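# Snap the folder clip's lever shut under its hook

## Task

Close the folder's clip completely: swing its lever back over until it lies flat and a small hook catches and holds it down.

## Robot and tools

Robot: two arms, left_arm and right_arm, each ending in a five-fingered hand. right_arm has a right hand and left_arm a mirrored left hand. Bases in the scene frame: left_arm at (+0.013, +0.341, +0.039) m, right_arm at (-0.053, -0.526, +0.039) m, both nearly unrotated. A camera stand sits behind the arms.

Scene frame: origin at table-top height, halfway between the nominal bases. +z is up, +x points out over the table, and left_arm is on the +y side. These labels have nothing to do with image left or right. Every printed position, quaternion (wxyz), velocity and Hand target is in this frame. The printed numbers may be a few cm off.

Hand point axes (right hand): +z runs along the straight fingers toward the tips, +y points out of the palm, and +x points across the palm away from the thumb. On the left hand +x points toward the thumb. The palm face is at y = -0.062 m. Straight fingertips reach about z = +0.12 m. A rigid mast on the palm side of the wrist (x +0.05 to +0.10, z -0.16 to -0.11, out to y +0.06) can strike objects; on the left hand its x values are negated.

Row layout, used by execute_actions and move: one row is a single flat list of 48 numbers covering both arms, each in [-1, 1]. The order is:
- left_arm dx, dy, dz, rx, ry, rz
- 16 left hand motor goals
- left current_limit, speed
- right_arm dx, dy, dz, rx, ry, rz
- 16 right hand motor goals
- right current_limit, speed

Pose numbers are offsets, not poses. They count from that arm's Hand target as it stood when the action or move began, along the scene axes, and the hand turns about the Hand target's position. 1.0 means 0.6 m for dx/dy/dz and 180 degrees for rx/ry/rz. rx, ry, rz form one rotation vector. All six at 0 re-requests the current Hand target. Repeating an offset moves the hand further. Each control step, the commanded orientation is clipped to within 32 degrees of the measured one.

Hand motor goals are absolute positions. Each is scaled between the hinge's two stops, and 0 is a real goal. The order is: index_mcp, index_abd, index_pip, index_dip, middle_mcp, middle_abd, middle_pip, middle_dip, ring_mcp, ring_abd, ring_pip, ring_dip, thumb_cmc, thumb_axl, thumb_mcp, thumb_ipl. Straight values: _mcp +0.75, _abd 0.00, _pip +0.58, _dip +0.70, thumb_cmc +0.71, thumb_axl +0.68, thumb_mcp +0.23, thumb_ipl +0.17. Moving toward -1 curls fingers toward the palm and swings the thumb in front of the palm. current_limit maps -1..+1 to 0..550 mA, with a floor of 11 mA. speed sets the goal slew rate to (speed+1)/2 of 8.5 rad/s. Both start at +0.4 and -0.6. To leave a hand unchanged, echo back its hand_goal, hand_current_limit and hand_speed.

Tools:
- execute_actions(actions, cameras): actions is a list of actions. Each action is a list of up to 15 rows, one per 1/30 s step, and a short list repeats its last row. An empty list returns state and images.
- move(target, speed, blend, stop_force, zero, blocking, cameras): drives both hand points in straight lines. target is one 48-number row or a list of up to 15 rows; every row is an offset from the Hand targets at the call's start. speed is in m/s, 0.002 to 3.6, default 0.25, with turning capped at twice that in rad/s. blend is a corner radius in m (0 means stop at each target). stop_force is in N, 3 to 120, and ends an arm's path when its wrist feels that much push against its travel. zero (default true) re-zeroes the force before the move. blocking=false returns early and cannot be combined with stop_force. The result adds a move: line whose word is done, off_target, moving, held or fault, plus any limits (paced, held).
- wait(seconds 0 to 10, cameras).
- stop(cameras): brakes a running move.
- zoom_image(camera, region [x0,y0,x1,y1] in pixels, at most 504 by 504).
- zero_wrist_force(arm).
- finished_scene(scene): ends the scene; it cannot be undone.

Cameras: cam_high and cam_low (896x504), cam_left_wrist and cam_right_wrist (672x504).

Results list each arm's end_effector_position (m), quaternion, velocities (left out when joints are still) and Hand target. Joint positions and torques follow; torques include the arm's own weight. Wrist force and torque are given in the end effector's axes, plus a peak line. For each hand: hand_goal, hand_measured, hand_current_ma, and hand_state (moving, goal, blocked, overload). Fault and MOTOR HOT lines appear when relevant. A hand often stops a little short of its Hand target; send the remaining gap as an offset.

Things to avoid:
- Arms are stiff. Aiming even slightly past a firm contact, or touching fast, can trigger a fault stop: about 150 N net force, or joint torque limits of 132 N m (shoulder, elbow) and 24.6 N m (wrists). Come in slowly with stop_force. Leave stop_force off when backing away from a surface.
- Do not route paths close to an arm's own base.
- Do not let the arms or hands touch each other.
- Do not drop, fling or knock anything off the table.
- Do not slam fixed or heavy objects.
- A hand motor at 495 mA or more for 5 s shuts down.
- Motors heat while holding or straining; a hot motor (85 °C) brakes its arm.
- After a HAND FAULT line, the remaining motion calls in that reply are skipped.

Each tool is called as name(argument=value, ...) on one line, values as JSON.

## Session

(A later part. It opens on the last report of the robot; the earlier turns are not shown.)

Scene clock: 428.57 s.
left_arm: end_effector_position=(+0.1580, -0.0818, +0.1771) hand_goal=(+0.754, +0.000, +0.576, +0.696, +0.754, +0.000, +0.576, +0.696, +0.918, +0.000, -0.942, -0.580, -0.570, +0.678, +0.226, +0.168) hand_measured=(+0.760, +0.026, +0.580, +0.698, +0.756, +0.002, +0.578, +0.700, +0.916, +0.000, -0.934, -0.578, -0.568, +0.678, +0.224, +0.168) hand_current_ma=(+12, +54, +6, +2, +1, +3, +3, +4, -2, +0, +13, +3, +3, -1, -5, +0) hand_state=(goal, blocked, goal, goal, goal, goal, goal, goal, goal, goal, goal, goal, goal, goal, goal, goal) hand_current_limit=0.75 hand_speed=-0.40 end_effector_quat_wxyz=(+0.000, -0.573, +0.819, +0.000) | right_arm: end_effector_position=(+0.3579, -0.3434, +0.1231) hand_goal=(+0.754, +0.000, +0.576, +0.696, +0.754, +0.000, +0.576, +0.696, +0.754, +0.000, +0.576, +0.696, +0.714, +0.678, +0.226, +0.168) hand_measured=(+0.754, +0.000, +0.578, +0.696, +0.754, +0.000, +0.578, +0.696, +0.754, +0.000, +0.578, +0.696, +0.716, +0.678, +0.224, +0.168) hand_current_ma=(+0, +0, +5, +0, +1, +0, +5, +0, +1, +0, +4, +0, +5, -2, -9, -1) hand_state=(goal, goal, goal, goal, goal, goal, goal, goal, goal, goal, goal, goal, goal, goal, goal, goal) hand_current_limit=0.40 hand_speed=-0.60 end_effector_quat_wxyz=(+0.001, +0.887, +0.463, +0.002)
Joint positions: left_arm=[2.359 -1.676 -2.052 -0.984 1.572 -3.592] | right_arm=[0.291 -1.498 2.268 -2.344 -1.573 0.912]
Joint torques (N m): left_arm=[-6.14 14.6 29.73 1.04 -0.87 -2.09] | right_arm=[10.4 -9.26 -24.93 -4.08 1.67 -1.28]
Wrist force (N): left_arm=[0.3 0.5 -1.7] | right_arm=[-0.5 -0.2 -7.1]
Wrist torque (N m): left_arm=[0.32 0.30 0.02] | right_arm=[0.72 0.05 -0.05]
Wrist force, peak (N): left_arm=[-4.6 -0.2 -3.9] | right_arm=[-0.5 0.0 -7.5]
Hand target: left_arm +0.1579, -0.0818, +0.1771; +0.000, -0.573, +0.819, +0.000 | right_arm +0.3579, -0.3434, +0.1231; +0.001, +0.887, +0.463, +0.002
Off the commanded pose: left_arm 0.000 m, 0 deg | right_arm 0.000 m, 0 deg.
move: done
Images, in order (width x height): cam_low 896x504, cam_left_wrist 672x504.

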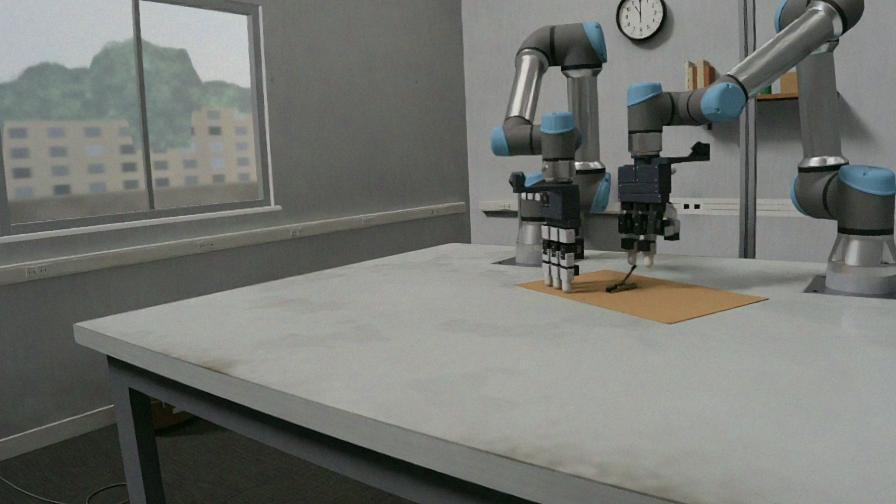

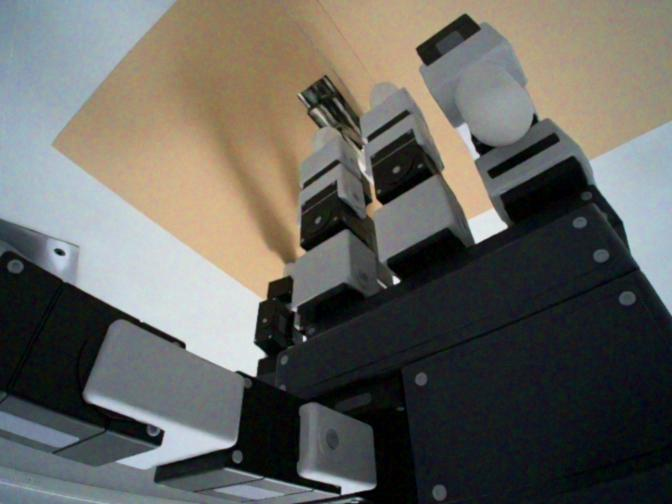

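move(target=[[0, 0, 0.05, 0, 0, 0, 0.754, 0.0, 0.576, 0.696, 0.754, 0.0, 0.576, 0.696, 0.918, 0, -0.942, -0.58, -0.571, 0.678, 0.226, 0.168, 0.75, -0.4, 0, 0, 0, 0, 0, 0, 0.754, 0, 0.576, 0.696, 0.754, 0, 0.576, 0.696, 0.754, 0, 0.576, 0.696, 0.714, 0.678, 0.226, 0.168, 0.4, -0.6], [0.0285, 0.0783, 0.05, 0, 0, 0, 0.754, 0.0, 0.576, 0.696, 0.754, 0.0, 0.576, 0.696, 0.918, 0, -0.942, -0.58, -0.571, 0.678, 0.226, 0.168, 0.75, -0.4, 0, 0, 0, 0, 0, 0, 0.754, 0, 0.576, 0.696, 0.754, 0, 0.576, 0.696, 0.754, 0, 0.576, 0.696, 0.714, 0.678, 0.226, 0.168, 0.4, -0.6]], speed=0.12, blend=[0.008, 0], cameras=["cam_left_wrist", "cam_low"])

zoom_image(camera="cam_left_wrist", region=[200, 20, 360, 140])

zoom_image(camera="cam_low", region=[590, 260, 660, 310])

Scene clock: 478.43 s.
left_arm: end_effector_position=(+0.1750, -0.0348, +0.2071) hand_goal=(+0.754, +0.000, +0.576, +0.696, +0.754, +0.000, +0.576, +0.696, +0.918, +0.000, -0.942, -0.580, -0.570, +0.678, +0.226, +0.168) hand_measured=(+0.756, +0.002, +0.578, +0.698, +0.754, +0.002, +0.578, +0.700, +0.916, +0.000, -0.934, -0.578, -0.568, +0.678, +0.224, +0.168) hand_current_ma=(+1, +3, +3, +2, +1, +3, +3, +4, -2, +0, +13, +3, +2, -1, -5, +0) hand_state=(goal, goal, goal, goal, goal, goal, goal, goal, goal, goal, goal, goal, goal, goal, goal, goal) hand_current_limit=0.75 hand_speed=-0.40 end_effector_quat_wxyz=(+0.000, -0.573, +0.819, +0.000) | right_arm: end_effector_position=(+0.3579, -0.3434, +0.1231) hand_goal=(+0.754, +0.000, +0.576, +0.696, +0.754, +0.000, +0.576, +0.696, +0.754, +0.000, +0.576, +0.696, +0.714, +0.678, +0.226, +0.168) hand_measured=(+0.754, +0.000, +0.578, +0.696, +0.754, +0.000, +0.578, +0.696, +0.754, +0.000, +0.578, +0.696, +0.716, +0.678, +0.224, +0.168) hand_current_ma=(+0, +0, +5, +0, +1, +0, +5, +0, +1, +0, +4, +0, +5, -2, -9, -1) hand_state=(goal, goal, goal, goal, goal, goal, goal, goal, goal, goal, goal, goal, goal, goal, goal, goal) hand_current_limit=0.40 hand_speed=-0.60 end_effector_quat_wxyz=(+0.001, +0.887, +0.463, +0.002)
Joint positions: left_arm=[2.46 -1.558 -2.087 -1.067 1.572 -3.491] | right_arm=[0.291 -1.498 2.268 -2.344 -1.573 0.912]
Joint torques (N m): left_arm=[2.58 15.84 31.47 0.94 -2.5 -0.89] | right_arm=[11.43 -10.82 -23.51 -4 1.58 -1.33]
Wrist force (N): left_arm=[-0.4 0.9 -0.3] | right_arm=[-0.3 0.0 -7.2]
Wrist torque (N m): left_arm=[0.21 0.14 -0.05] | right_arm=[0.75 0.03 -0.05]
Wrist force, peak (N): left_arm=[0.3 0.8 -2.2] | right_arm=[-0.3 -0.1 -7.4]
Hand target: left_arm +0.1750, -0.0349, +0.2071; +0.000, -0.573, +0.819, +0.000 | right_arm +0.3579, -0.3434, +0.1231; +0.001, +0.887, +0.463, +0.002
Off the commanded pose: left_arm 0.000 m, 0 deg | right_arm 0.000 m, 0 deg.
move: done
Images, in order (width x height): cam_low 896x504, cam_left_wrist 672x504.

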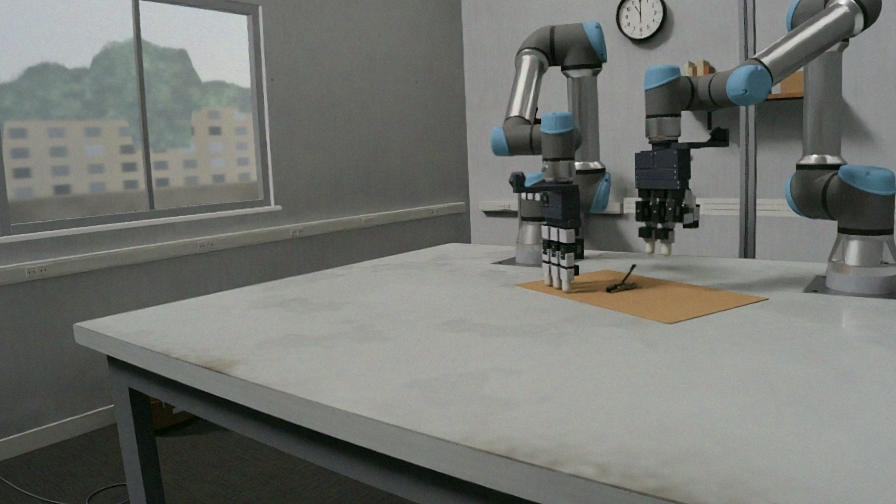

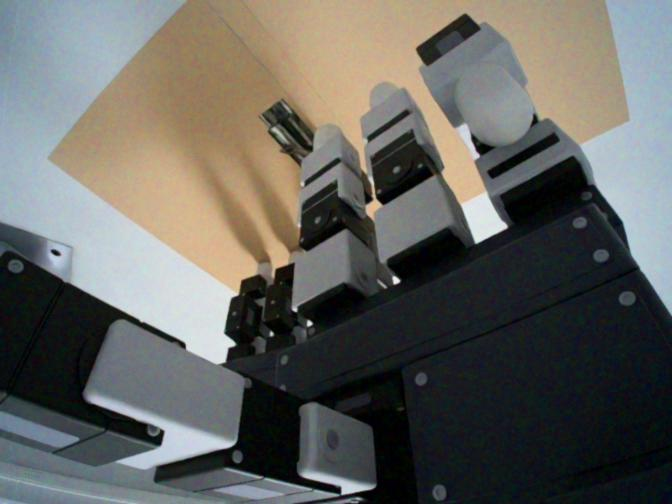

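Scaled by 3.150 from the camera's 672x504 image, which has a finer 960x720 frame.

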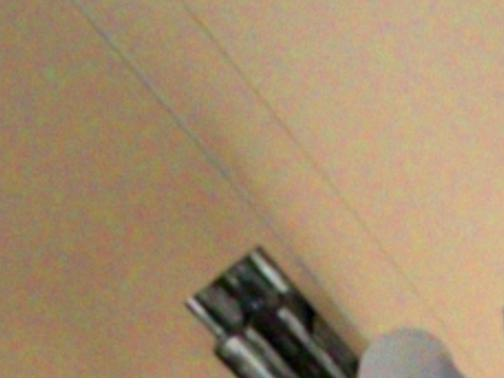

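Scaled by 7.200 from the camera's 896x504 image, which has a finer 1280x720 frame.

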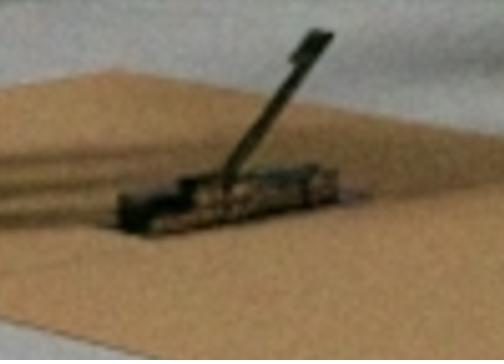

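zoom_image(camera="cam_left_wrist", region=[230, 80, 350, 180])

Scaled by 4.200 from the camera's 672x504 image, which has a finer 960x720 frame.

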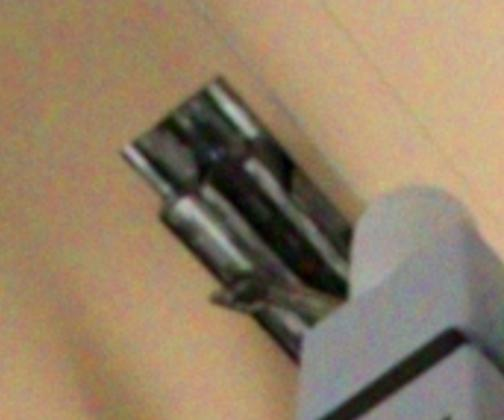

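move(target=[0.0093, -0.0817, -0.0167, 0, 0, 0, 0.754, 0.0, 0.576, 0.696, 0.754, 0.0, 0.576, 0.696, 0.918, 0, -0.942, -0.58, -0.571, 0.678, 0.226, 0.168, 0.75, -0.4, 0, 0, 0, 0, 0, 0, 0.754, 0, 0.576, 0.696, 0.754, 0, 0.576, 0.696, 0.754, 0, 0.576, 0.696, 0.714, 0.678, 0.226, 0.168, 0.4, -0.6], speed=0.12, cameras=["cam_left_wrist", "cam_low"])

zoom_image(camera="cam_left_wrist", region=[260, 40, 400, 160])

zoom_image(camera="cam_low", region=[590, 250, 660, 300])

Scene clock: 505.60 s.
left_arm: end_effector_position=(+0.1806, -0.0839, +0.1971) hand_goal=(+0.754, +0.000, +0.576, +0.696, +0.754, +0.000, +0.576, +0.696, +0.918, +0.000, -0.942, -0.580, -0.570, +0.678, +0.226, +0.168) hand_measured=(+0.754, +0.002, +0.578, +0.698, +0.754, +0.002, +0.578, +0.700, +0.916, +0.000, -0.934, -0.578, -0.568, +0.678, +0.224, +0.168) hand_current_ma=(+1, +3, +3, +2, +1, +3, +3, +4, -2, +0, +13, +3, +2, -1, -5, +0) hand_state=(goal, goal, goal, goal, goal, goal, goal, goal, goal, goal, goal, goal, goal, goal, goal, goal) hand_current_limit=0.75 hand_speed=-0.40 end_effector_quat_wxyz=(+0.000, -0.573, +0.819, +0.000) | right_arm: end_effector_position=(+0.3579, -0.3434, +0.1231) hand_goal=(+0.754, +0.000, +0.576, +0.696, +0.754, +0.000, +0.576, +0.696, +0.754, +0.000, +0.576, +0.696, +0.714, +0.678, +0.226, +0.168) hand_measured=(+0.754, +0.000, +0.578, +0.696, +0.754, +0.000, +0.578, +0.696, +0.754, +0.000, +0.578, +0.696, +0.716, +0.678, +0.224, +0.168) hand_current_ma=(+0, +0, +5, +0, +1, +0, +5, +0, +1, +0, +4, +0, +5, -2, -9, -1) hand_state=(goal, goal, goal, goal, goal, goal, goal, goal, goal, goal, goal, goal, goal, goal, goal, goal) hand_current_limit=0.40 hand_speed=-0.60 end_effector_quat_wxyz=(+0.001, +0.887, +0.463, +0.002)
Joint positions: left_arm=[2.389 -1.678 -1.989 -1.045 1.572 -3.562] | right_arm=[0.291 -1.498 2.268 -2.344 -1.573 0.912]
Joint torques (N m): left_arm=[3.49 19.61 11.7 0.9 2.42 1.36] | right_arm=[11.38 -10.39 -23.76 -4.09 1.47 -1.12]
Wrist force (N): left_arm=[-0.2 0.8 -0.2] | right_arm=[-0.5 -0.3 -7.3]
Wrist torque (N m): left_arm=[0.20 0.13 -0.22] | right_arm=[0.73 0.06 -0.06]
Wrist force, peak (N): left_arm=[-1.3 1.8 -0.8] | right_arm=[-0.5 -0.3 -7.6]
Hand target: left_arm +0.1806, -0.0839, +0.1971; +0.000, -0.573, +0.819, +0.000 | right_arm +0.3579, -0.3434, +0.1231; +0.001, +0.887, +0.463, +0.002
Off the commanded pose: left_arm 0.000 m, 0 deg | right_arm 0.000 m, 0 deg.
move: done
Images, in order (width x height): cam_low 896x504, cam_left_wrist 672x504.

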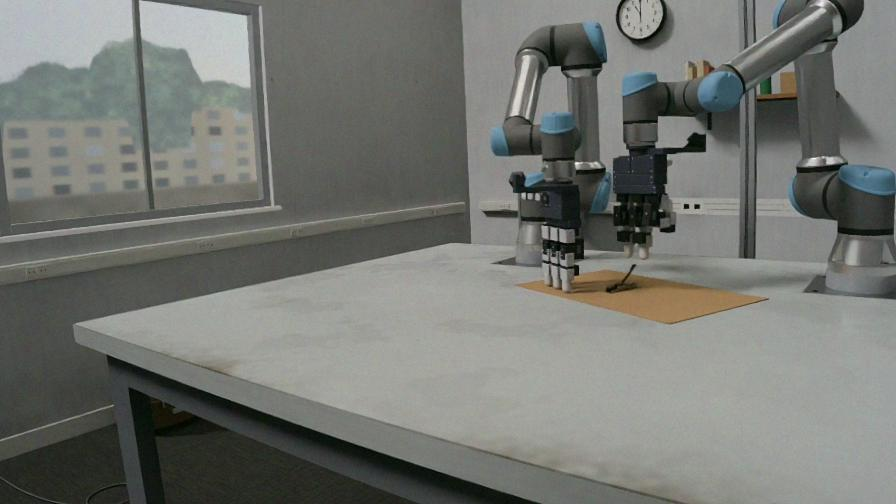

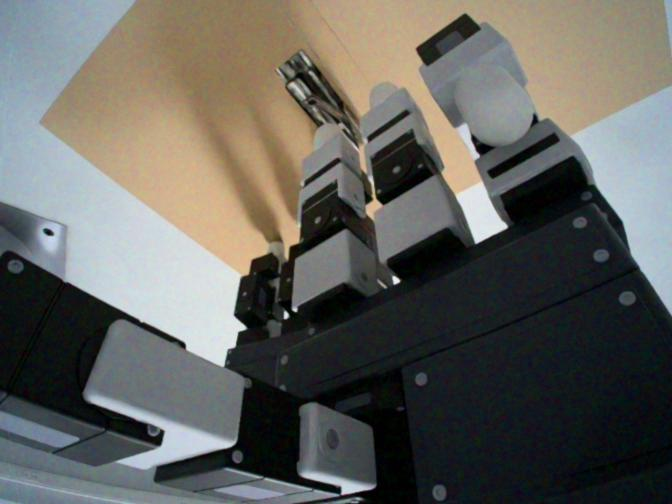

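Scaled by 3.600 from the camera's 672x504 image, which has a finer 960x720 frame.

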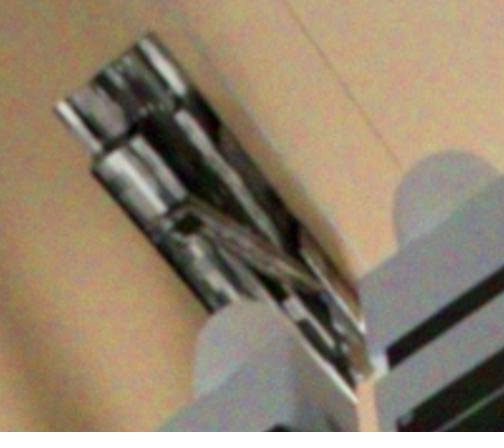

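Scaled by 7.200 from the camera's 896x504 image, which has a finer 1280x720 frame.

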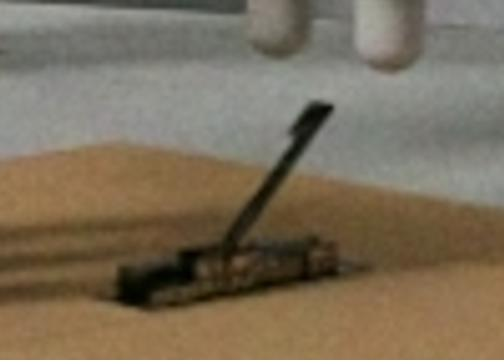

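move(target=[[-0.0028, 0.001, -0.0183, 0, 0, 0, 0.754, 0.0, 0.576, 0.696, 0.754, 0.0, 0.576, 0.696, 0.918, 0, -0.942, -0.58, -0.571, 0.678, 0.226, 0.168, 0.75, -0.4, 0, 0, 0, 0, 0, 0, 0.754, 0, 0.576, 0.696, 0.754, 0, 0.576, 0.696, 0.754, 0, 0.576, 0.696, 0.714, 0.678, 0.226, 0.168, 0.4, -0.6], [-0.0125, 0.0045, -0.0453, 0, 0, 0, 0.754, 0.0, 0.576, 0.696, 0.754, 0.0, 0.576, 0.696, 0.918, 0, -0.942, -0.58, -0.571, 0.678, 0.226, 0.168, 0.75, -0.4, 0, 0, 0, 0, 0, 0, 0.754, 0, 0.576, 0.696, 0.754, 0, 0.576, 0.696, 0.754, 0, 0.576, 0.696, 0.714, 0.678, 0.226, 0.168, 0.4, -0.6], [-0.0242, 0.0087, -0.0568, 0, 0, 0, 0.754, 0.0, 0.576, 0.696, 0.754, 0.0, 0.576, 0.696, 0.918, 0, -0.942, -0.58, -0.571, 0.678, 0.226, 0.168, 0.75, -0.4, 0, 0, 0, 0, 0, 0, 0.754, 0, 0.576, 0.696, 0.754, 0, 0.576, 0.696, 0.754, 0, 0.576, 0.696, 0.714, 0.678, 0.226, 0.168, 0.4, -0.6], [-0.0377, 0.0137, -0.0777, 0, 0, 0, 0.754, 0.0, 0.576, 0.696, 0.754, 0.0, 0.576, 0.696, 0.918, 0, -0.942, -0.58, -0.571, 0.678, 0.226, 0.168, 0.75, -0.4, 0, 0, 0, 0, 0, 0, 0.754, 0, 0.576, 0.696, 0.754, 0, 0.576, 0.696, 0.754, 0, 0.576, 0.696, 0.714, 0.678, 0.226, 0.168, 0.4, -0.6], [-0.0437, 0.0158, -0.0933, 0, 0, 0, 0.754, 0.0, 0.576, 0.696, 0.754, 0.0, 0.576, 0.696, 0.918, 0, -0.942, -0.58, -0.571, 0.678, 0.226, 0.168, 0.75, -0.4, 0, 0, 0, 0, 0, 0, 0.754, 0, 0.576, 0.696, 0.754, 0, 0.576, 0.696, 0.754, 0, 0.576, 0.696, 0.714, 0.678, 0.226, 0.168, 0.4, -0.6], [-0.047, 0.017, -0.105, 0, 0, 0, 0.754, 0.0, 0.576, 0.696, 0.754, 0.0, 0.576, 0.696, 0.918, 0, -0.942, -0.58, -0.571, 0.678, 0.226, 0.168, 0.75, -0.4, 0, 0, 0, 0, 0, 0, 0.754, 0, 0.576, 0.696, 0.754, 0, 0.576, 0.696, 0.754, 0, 0.576, 0.696, 0.714, 0.678, 0.226, 0.168, 0.4, -0.6], [-0.047, 0.017, -0.1233, 0, 0, 0, 0.754, 0.0, 0.576, 0.696, 0.754, 0.0, 0.576, 0.696, 0.918, 0, -0.942, -0.58, -0.571, 0.678, 0.226, 0.168, 0.75, -0.4, 0, 0, 0, 0, 0, 0, 0.754, 0, 0.576, 0.696, 0.754, 0, 0.576, 0.696, 0.754, 0, 0.576, 0.696, 0.714, 0.678, 0.226, 0.168, 0.4, -0.6]], speed=[0.04, 0.04, 0.04, 0.03, 0.02, 0.015, 0.012], blend=[0.002, 0.002, 0.002, 0.002, 0.002, 0.002, 0], stop_force=22, cameras=["cam_left_wrist", "cam_low"])

zoom_image(camera="cam_left_wrist", region=[260, 20, 400, 140])

zoom_image(camera="cam_low", region=[590, 260, 660, 310])

Scene clock: 537.73 s.
left_arm: end_effector_position=(+0.1526, -0.0737, +0.1341) hand_goal=(+0.754, +0.000, +0.576, +0.696, +0.754, +0.000, +0.576, +0.696, +0.918, +0.000, -0.942, -0.580, -0.570, +0.678, +0.226, +0.168) hand_measured=(+0.784, -0.006, +0.594, +0.706, +0.754, +0.002, +0.578, +0.700, +0.916, +0.000, -0.934, -0.578, -0.568, +0.678, +0.224, +0.168) hand_current_ma=(+81, -7, +41, +21, +1, +3, +3, +4, -2, +0, +13, +3, +2, -1, -5, +0) hand_state=(blocked, goal, goal, goal, goal, goal, goal, goal, goal, goal, goal, goal, goal, goal, goal, goal) hand_current_limit=0.75 hand_speed=-0.40 end_effector_quat_wxyz=(+0.000, -0.573, +0.819, +0.000) | right_arm: end_effector_position=(+0.3579, -0.3434, +0.1231) hand_goal=(+0.754, +0.000, +0.576, +0.696, +0.754, +0.000, +0.576, +0.696, +0.754, +0.000, +0.576, +0.696, +0.714, +0.678, +0.226, +0.168) hand_measured=(+0.754, +0.000, +0.578, +0.696, +0.754, +0.000, +0.578, +0.696, +0.754, +0.000, +0.578, +0.696, +0.716, +0.678, +0.224, +0.168) hand_current_ma=(+0, +0, +5, +0, +1, +0, +5, +0, +1, +0, +4, +0, +5, -2, -9, -1) hand_state=(goal, goal, goal, goal, goal, goal, goal, goal, goal, goal, goal, goal, goal, goal, goal, goal) hand_current_limit=0.40 hand_speed=-0.60 end_effector_quat_wxyz=(+0.001, +0.887, +0.463, +0.002)
Joint positions: left_arm=[2.362 -1.725 -2.132 -0.855 1.572 -3.588] | right_arm=[0.291 -1.498 2.268 -2.344 -1.573 0.912]
Joint torques (N m): left_arm=[6.23 20.17 19.8 0.44 1.29 1.47] | right_arm=[10.24 -9.87 -23.5 -3.92 1.28 -1.1]
Wrist force (N): left_arm=[-0.4 0.7 -20.9] | right_arm=[-0.6 -0.1 -7.3]
Wrist torque (N m): left_arm=[1.97 0.61 0.00] | right_arm=[0.75 0.07 -0.07]
Wrist force, peak (N): left_arm=[-0.7 1.0 -30.5] | right_arm=[-0.5 0.0 -7.5]
Hand target: left_arm +0.1526, -0.0737, +0.1341; +0.000, -0.573, +0.819, +0.000 (not the last commanded pose) | right_arm +0.3579, -0.3434, +0.1231; +0.001, +0.887, +0.463, +0.002
Off the commanded pose: left_arm 0.011 m, 0 deg | right_arm 0.000 m, 0 deg.
move: contact (left_arm); path passed 5 of 7 targets
Images, in order (width x height): cam_low 896x504, cam_left_wrist 672x504.

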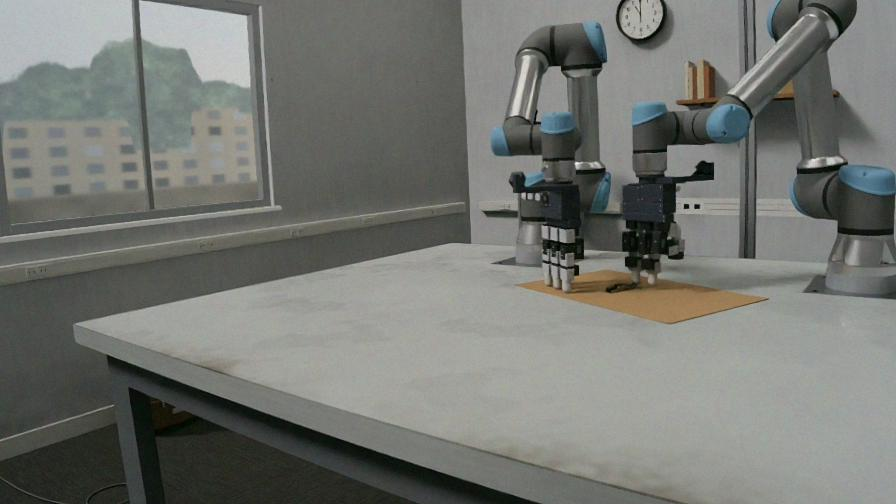

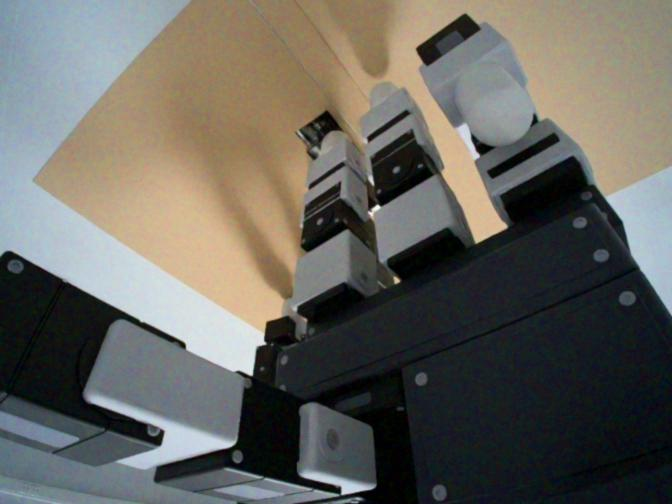

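Scaled by 3.600 from the camera's 672x504 image, which has a finer 960x720 frame.

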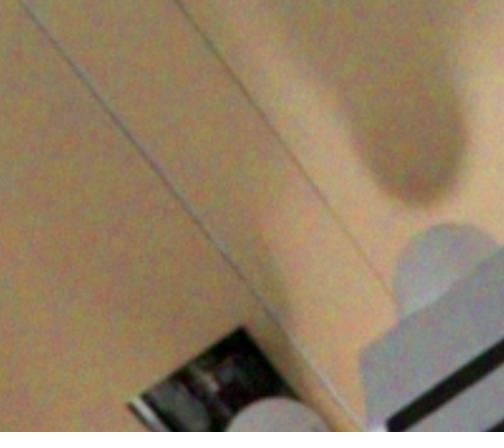

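Scaled by 7.200 from the camera's 896x504 image, which has a finer 1280x720 frame.

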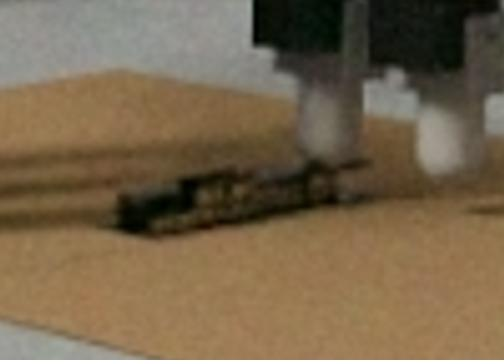

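move(target=[0.005, 0, 0.08, 0, 0, 0, 0.754, 0.0, 0.576, 0.696, 0.754, 0.0, 0.576, 0.696, 0.918, 0, -0.942, -0.58, -0.571, 0.678, 0.226, 0.168, 0.75, -0.4, 0, 0, 0, 0, 0, 0, 0.754, 0, 0.576, 0.696, 0.754, 0, 0.576, 0.696, 0.754, 0, 0.576, 0.696, 0.714, 0.678, 0.226, 0.168, 0.4, -0.6], speed=0.08, cameras=["cam_left_wrist", "cam_low"])

zoom_image(camera="cam_left_wrist", region=[260, 20, 400, 140])

zoom_image(camera="cam_low", region=[595, 272, 650, 302])

Scene clock: 546.67 s.
left_arm: end_effector_position=(+0.1557, -0.0738, +0.1822) hand_goal=(+0.754, +0.000, +0.576, +0.696, +0.754, +0.000, +0.576, +0.696, +0.918, +0.000, -0.942, -0.580, -0.570, +0.678, +0.226, +0.168) hand_measured=(+0.756, -0.004, +0.578, +0.700, +0.754, +0.002, +0.578, +0.700, +0.916, +0.000, -0.934, -0.578, -0.568, +0.678, +0.224, +0.168) hand_current_ma=(+1, -4, +3, +4, +1, +3, +3, +4, -2, +0, +13, +3, +2, -1, -5, +0) hand_state=(goal, goal, goal, goal, goal, goal, goal, goal, goal, goal, goal, goal, goal, goal, goal, goal) hand_current_limit=0.75 hand_speed=-0.40 end_effector_quat_wxyz=(+0.000, -0.573, +0.819, +0.000) | right_arm: end_effector_position=(+0.3579, -0.3434, +0.1231) hand_goal=(+0.754, +0.000, +0.576, +0.696, +0.754, +0.000, +0.576, +0.696, +0.754, +0.000, +0.576, +0.696, +0.714, +0.678, +0.226, +0.168) hand_measured=(+0.754, +0.000, +0.578, +0.696, +0.754, +0.000, +0.578, +0.696, +0.754, +0.000, +0.578, +0.696, +0.716, +0.678, +0.224, +0.168) hand_current_ma=(+0, +0, +5, +0, +1, +0, +5, +0, +1, +0, +4, +0, +5, -2, -9, -1) hand_state=(goal, goal, goal, goal, goal, goal, goal, goal, goal, goal, goal, goal, goal, goal, goal, goal) hand_current_limit=0.40 hand_speed=-0.60 end_effector_quat_wxyz=(+0.001, +0.887, +0.463, +0.002)
Joint positions: left_arm=[2.367 -1.649 -2.066 -0.996 1.572 -3.584] | right_arm=[0.291 -1.498 2.268 -2.344 -1.573 0.912]
Joint torques (N m): left_arm=[0.95 17.44 7.22 2.53 -0.47 0.44] | right_arm=[10.42 -10.39 -23.27 -4 1.45 -0.88]
Wrist force (N): left_arm=[-0.1 1.0 -0.8] | right_arm=[-0.4 0.0 -7.1]
Wrist torque (N m): left_arm=[0.29 0.09 -0.24] | right_arm=[0.74 0.04 -0.05]
Wrist force, peak (N): left_arm=[-0.5 0.7 -21.2] | right_arm=[-0.2 -0.2 -7.6]
Hand target: left_arm +0.1556, -0.0737, +0.1821; +0.000, -0.573, +0.819, +0.000 | right_arm +0.3579, -0.3434, +0.1231; +0.001, +0.887, +0.463, +0.002
Off the commanded pose: left_arm 0.000 m, 0 deg | right_arm 0.000 m, 0 deg.
move: done
Images, in order (width x height): cam_low 896x504, cam_left_wrist 672x504.

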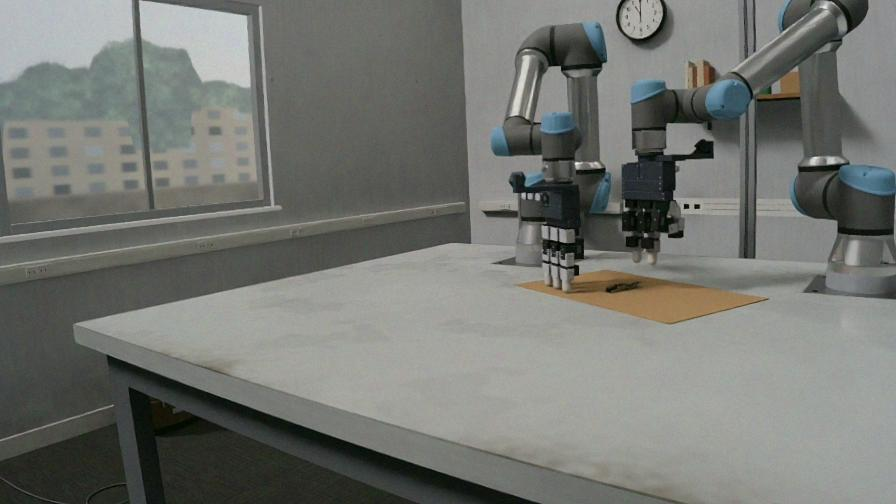

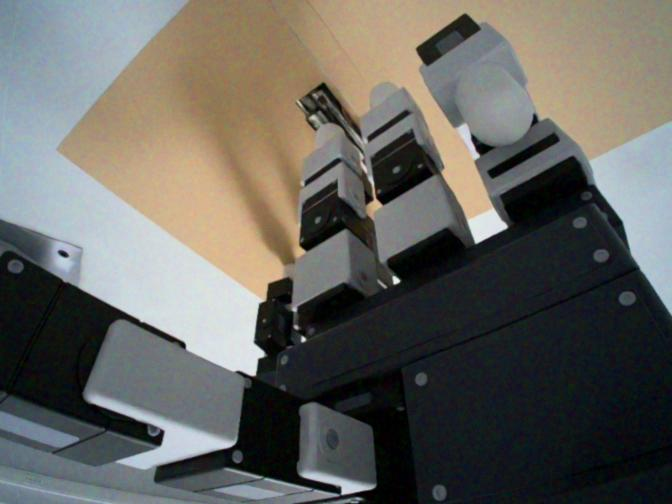

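Scaled by 3.600 from the camera's 672x504 image, which has a finer 960x720 frame.

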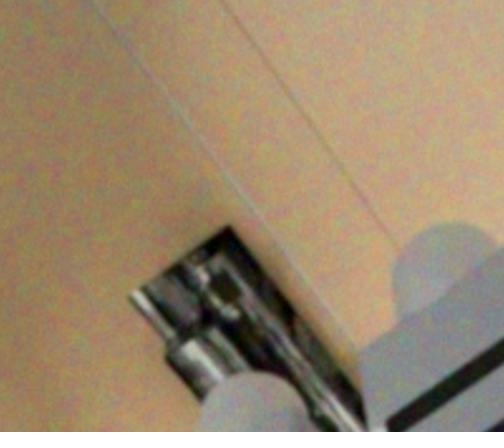

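Scaled by 9.164 from the camera's 896x504 image, which has a finer 1280x720 frame.

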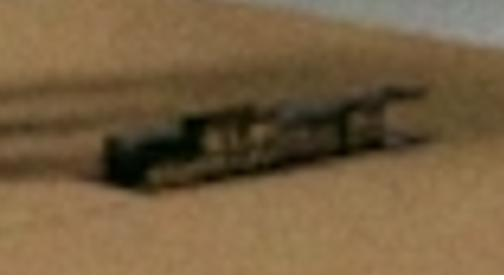

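move(target=[0.0342, 0.094, 0.0, 0, 0, 0, 0.754, 0.0, 0.576, 0.696, 0.754, 0.0, 0.576, 0.696, 0.918, 0, -0.942, -0.58, -0.571, 0.678, 0.226, 0.168, 0.75, -0.4, 0, 0, 0, 0, 0, 0, 0.754, 0, 0.576, 0.696, 0.754, 0, 0.576, 0.696, 0.754, 0, 0.576, 0.696, 0.714, 0.678, 0.226, 0.168, 0.4, -0.6], speed=0.15, cameras=["cam_left_wrist", "cam_low"])

zoom_image(camera="cam_left_wrist", region=[210, 50, 330, 170])

zoom_image(camera="cam_low", region=[600, 275, 645, 300])

Scene clock: 565.77 s.
left_arm: end_effector_position=(+0.1760, -0.0174, +0.1821) hand_goal=(+0.754, +0.000, +0.576, +0.696, +0.754, +0.000, +0.576, +0.696, +0.918, +0.000, -0.942, -0.580, -0.570, +0.678, +0.226, +0.168) hand_measured=(+0.756, -0.002, +0.578, +0.700, +0.754, +0.002, +0.578, +0.700, +0.916, +0.000, -0.934, -0.578, -0.568, +0.678, +0.224, +0.168) hand_current_ma=(+1, -3, +3, +4, +1, +3, +3, +4, -2, +0, +13, +3, +2, -1, -5, +0) hand_state=(goal, goal, goal, goal, goal, goal, goal, goal, goal, goal, goal, goal, goal, goal, goal, goal) hand_current_limit=0.75 hand_speed=-0.40 end_effector_quat_wxyz=(+0.000, -0.573, +0.819, +0.000) | right_arm: end_effector_position=(+0.3579, -0.3434, +0.1231) hand_goal=(+0.754, +0.000, +0.576, +0.696, +0.754, +0.000, +0.576, +0.696, +0.754, +0.000, +0.576, +0.696, +0.714, +0.678, +0.226, +0.168) hand_measured=(+0.754, +0.000, +0.578, +0.696, +0.754, +0.000, +0.578, +0.696, +0.754, +0.000, +0.578, +0.696, +0.716, +0.678, +0.224, +0.168) hand_current_ma=(+0, +0, +5, +0, +1, +0, +5, +0, +1, +0, +4, +0, +5, -2, -9, -1) hand_state=(goal, goal, goal, goal, goal, goal, goal, goal, goal, goal, goal, goal, goal, goal, goal, goal) hand_current_limit=0.40 hand_speed=-0.60 end_effector_quat_wxyz=(+0.001, +0.887, +0.463, +0.002)
Joint positions: left_arm=[2.493 -1.559 -2.16 -0.993 1.572 -3.458] | right_arm=[0.291 -1.498 2.268 -2.344 -1.573 0.912]
Joint torques (N m): left_arm=[5.57 15.43 30.05 0.95 -2.59 -0.4] | right_arm=[11.91 -9.62 -23.61 -3.96 1.28 -0.91]
Wrist force (N): left_arm=[-0.7 1.1 -0.7] | right_arm=[-0.3 0.0 -7.1]
Wrist torque (N m): left_arm=[0.32 0.17 -0.08] | right_arm=[0.74 0.03 -0.04]
Wrist force, peak (N): left_arm=[-1.8 1.0 -0.5] | right_arm=[-0.4 0.0 -7.5]
Hand target: left_arm +0.1761, -0.0173, +0.1821; +0.000, -0.573, +0.819, +0.000 | right_arm +0.3579, -0.3434, +0.1231; +0.001, +0.887, +0.463, +0.002
Off the commanded pose: left_arm 0.000 m, 0 deg | right_arm 0.000 m, 0 deg.
move: done
Images, in order (width x height): cam_low 896x504, cam_left_wrist 672x504.

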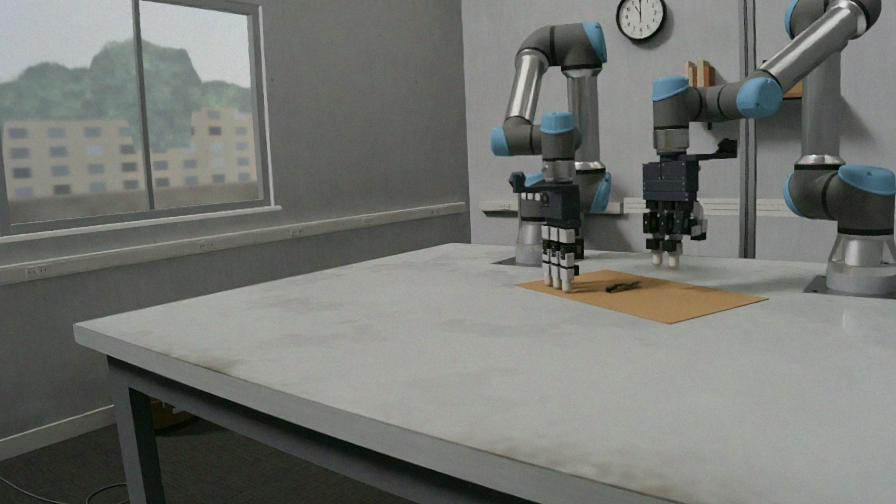

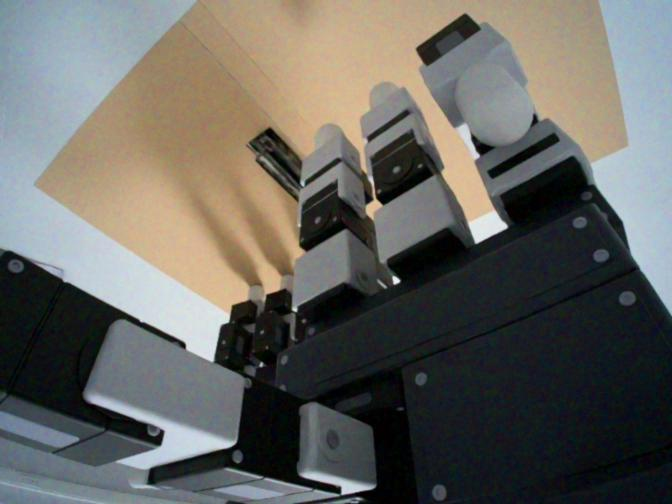

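Scaled by 4.200 from the camera's 672x504 image, which has a finer 960x720 frame.

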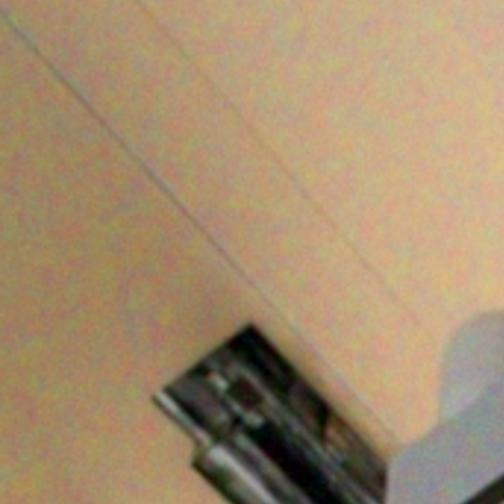

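Scaled by 11.200 from the camera's 896x504 image, which has a finer 1280x720 frame.

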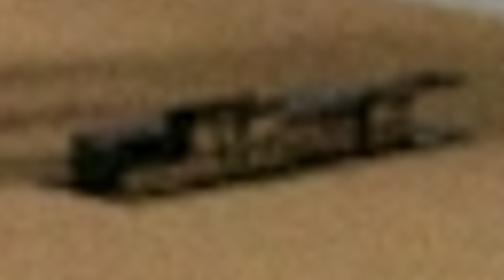

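move(target=[[-0.039, -0.0938, -0.03, 0, 0, 0, 0.754, 0.0, 0.576, 0.696, 0.754, 0.0, 0.576, 0.696, 0.918, 0, -0.942, -0.58, -0.571, 0.678, 0.226, 0.168, 0.75, -0.4, 0, 0, 0, 0, 0, 0, 0.754, 0, 0.576, 0.696, 0.754, 0, 0.576, 0.696, 0.754, 0, 0.576, 0.696, 0.714, 0.678, 0.226, 0.168, 0.4, -0.6], [-0.039, -0.0938, -0.07, 0, 0, 0, 0.754, 0.0, 0.576, 0.696, 0.754, 0.0, 0.576, 0.696, 0.918, 0, -0.942, -0.58, -0.571, 0.678, 0.226, 0.168, 0.75, -0.4, 0, 0, 0, 0, 0, 0, 0.754, 0, 0.576, 0.696, 0.754, 0, 0.576, 0.696, 0.754, 0, 0.576, 0.696, 0.714, 0.678, 0.226, 0.168, 0.4, -0.6], [-0.039, -0.0938, -0.1, 0, 0, 0, 0.754, 0.0, 0.576, 0.696, 0.754, 0.0, 0.576, 0.696, 0.918, 0, -0.942, -0.58, -0.571, 0.678, 0.226, 0.168, 0.75, -0.4, 0, 0, 0, 0, 0, 0, 0.754, 0, 0.576, 0.696, 0.754, 0, 0.576, 0.696, 0.754, 0, 0.576, 0.696, 0.714, 0.678, 0.226, 0.168, 0.4, -0.6]], speed=[0.12, 0.06, 0.012], blend=[0.005, 0.002, 0], stop_force=30)

move(target=[0, 0, 0.1, 0, 0, 0, 0.754, 0.0, 0.576, 0.696, 0.754, 0.0, 0.576, 0.696, 0.918, 0, -0.942, -0.58, -0.571, 0.678, 0.226, 0.168, 0.75, -0.4, 0, 0, 0.05, 0, 0, 0, 0.754, 0, 0.576, 0.696, 0.754, 0, 0.576, 0.696, 0.754, 0, 0.576, 0.696, 0.714, 0.678, 0.226, 0.168, 0.4, -0.6], speed=0.1, cameras=["cam_left_wrist", "cam_low"])

zoom_image(camera="cam_low", region=[600, 275, 645, 300])

zoom_image(camera="cam_left_wrist", region=[260, 20, 380, 140])

Scene clock: 598.40 s.
left_arm: end_effector_position=(+0.1528, -0.0737, +0.1341) hand_goal=(+0.754, +0.000, +0.576, +0.696, +0.754, +0.000, +0.576, +0.696, +0.918, +0.000, -0.942, -0.580, -0.570, +0.678, +0.226, +0.168) hand_measured=(+0.754, -0.006, +0.578, +0.696, +0.754, +0.002, +0.578, +0.700, +0.916, +0.000, -0.934, -0.578, -0.568, +0.678, +0.224, +0.168) hand_current_ma=(-1, -8, +2, +1, +0, +3, +3, +4, -2, +0, +13, +3, +2, -1, -5, +0) hand_state=(goal, goal, goal, goal, goal, goal, goal, goal, goal, goal, goal, goal, goal, goal, goal, goal) hand_current_limit=0.75 hand_speed=-0.40 end_effector_quat_wxyz=(+0.000, -0.573, +0.819, +0.000) | right_arm: end_effector_position=(+0.3579, -0.3434, +0.1231) hand_goal=(+0.754, +0.000, +0.576, +0.696, +0.754, +0.000, +0.576, +0.696, +0.754, +0.000, +0.576, +0.696, +0.714, +0.678, +0.226, +0.168) hand_measured=(+0.754, +0.000, +0.578, +0.696, +0.754, +0.000, +0.578, +0.696, +0.754, +0.000, +0.578, +0.696, +0.716, +0.678, +0.224, +0.168) hand_current_ma=(+0, +0, +5, +0, +1, +0, +5, +0, +1, +0, +4, +0, +5, -2, -9, -1) hand_state=(goal, goal, goal, goal, goal, goal, goal, goal, goal, goal, goal, goal, goal, goal, goal, goal) hand_current_limit=0.40 hand_speed=-0.60 end_effector_quat_wxyz=(+0.001, +0.887, +0.463, +0.002)
Joint positions: left_arm=[2.363 -1.725 -2.133 -0.854 1.572 -3.588] | right_arm=[0.291 -1.498 2.268 -2.344 -1.573 0.912]
Joint torques (N m): left_arm=[-2.64 11.34 17.05 -0.76 1.3 -1.43] | right_arm=[11.43 -10.48 -23.93 -3.92 1.07 -0.73]
Wrist force (N): left_arm=[-0.2 0.7 -31.0] | right_arm=[-0.4 -0.2 -7.3]
Wrist torque (N m): left_arm=[2.61 0.83 -0.20] | right_arm=[0.74 0.05 -0.05]
Wrist force, peak (N): left_arm=[-0.6 0.6 -41.3] | right_arm=[-0.5 -0.2 -7.6]
Hand target: left_arm +0.1528, -0.0737, +0.1341; +0.000, -0.573, +0.819, +0.000 (not the last commanded pose) | right_arm +0.3579, -0.3434, +0.1231; +0.001, +0.887, +0.463, +0.002
Off the commanded pose: left_arm 0.012 m, 0 deg | right_arm 0.000 m, 0 deg.
move: contact (left_arm); path passed 2 of 3 targets

Scene clock: 599.43 s.
left_arm: end_effector_position=(+0.1528, -0.0738, +0.1941) hand_goal=(+0.754, +0.000, +0.576, +0.696, +0.754, +0.000, +0.576, +0.696, +0.918, +0.000, -0.942, -0.580, -0.570, +0.678, +0.226, +0.168) hand_measured=(+0.756, -0.004, +0.578, +0.696, +0.754, +0.002, +0.578, +0.700, +0.916, +0.000, -0.934, -0.578, -0.568, +0.678, +0.224, +0.168) hand_current_ma=(+1, -4, +2, +1, +0, +3, +3, +4, -2, +0, +13, +3, +2, -1, -5, +0) hand_state=(goal, goal, goal, goal, goal, goal, goal, goal, goal, goal, goal, goal, goal, goal, goal, goal) hand_current_limit=0.75 hand_speed=-0.40 end_effector_quat_wxyz=(+0.000, -0.573, +0.819, +0.000) | right_arm: end_effector_position=(+0.3580, -0.3433, +0.1532) hand_goal=(+0.754, +0.000, +0.576, +0.696, +0.754, +0.000, +0.576, +0.696, +0.754, +0.000, +0.576, +0.696, +0.714, +0.678, +0.226, +0.168) hand_measured=(+0.754, +0.000, +0.578, +0.696, +0.754, +0.000, +0.578, +0.696, +0.754, +0.000, +0.578, +0.696, +0.716, +0.678, +0.224, +0.168) hand_current_ma=(+0, +0, +5, +0, +1, +0, +5, +0, +1, +0, +4, +0, +5, -2, -9, -1) hand_state=(goal, goal, goal, goal, goal, goal, goal, goal, goal, goal, goal, goal, goal, goal, goal, goal) hand_current_limit=0.40 hand_speed=-0.60 end_effector_quat_wxyz=(+0.001, +0.887, +0.463, +0.002)
Joint positions: left_arm=[2.363 -1.629 -2.052 -1.03 1.572 -3.588] | right_arm=[0.291 -1.558 2.229 -2.246 -1.573 0.912]
Joint torques (N m): left_arm=[-1.87 19.24 6.87 2.54 -2.07 0.1] | right_arm=[8.99 -11.32 -9.4 -4.39 -0.64 -0.61]
Wrist force (N): left_arm=[-0.5 0.8 -0.4] | right_arm=[0.0 0.0 0.1]
Wrist torque (N m): left_arm=[0.22 0.17 -0.23] | right_arm=[0.14 0.01 0.00]
Wrist force, peak (N): left_arm=[-0.4 0.9 -30.4] | right_arm=[-0.3 -0.3 -7.2]
Hand target: left_arm +0.1528, -0.0737, +0.1941; +0.000, -0.573, +0.819, +0.000 | right_arm +0.3579, -0.3434, +0.1531; +0.001, +0.887, +0.463, +0.002
Off the commanded pose: left_arm 0.000 m, 0 deg | right_arm 0.000 m, 0 deg.
move: done
Images, in order (width x height): cam_low 896x504, cam_left_wrist 672x504.

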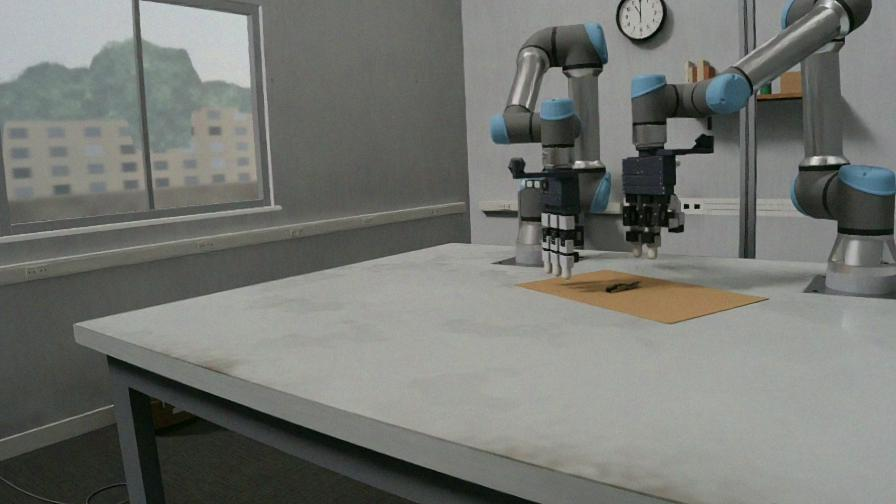

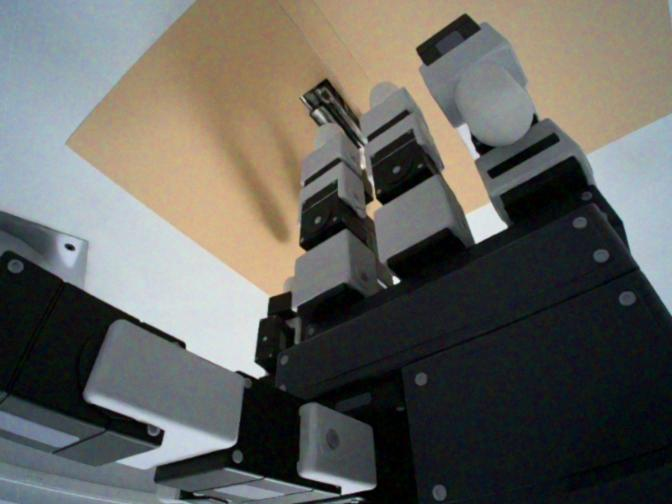

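Scaled by 11.200 from the camera's 896x504 image, which has a finer 1280x720 frame.

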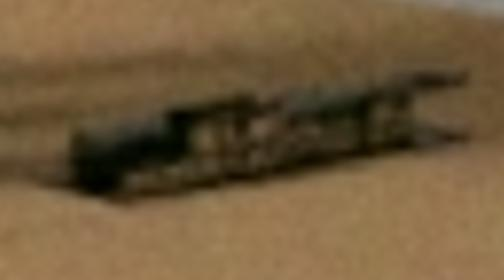

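Scaled by 4.200 from the camera's 672x504 image, which has a finer 960x720 frame.

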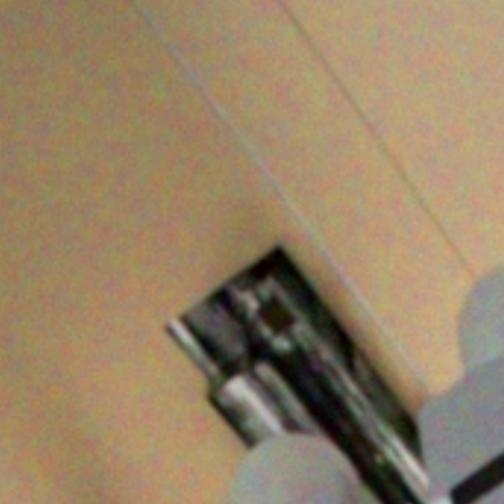

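finished_scene(scene=2)

The scene is finished: the task was done.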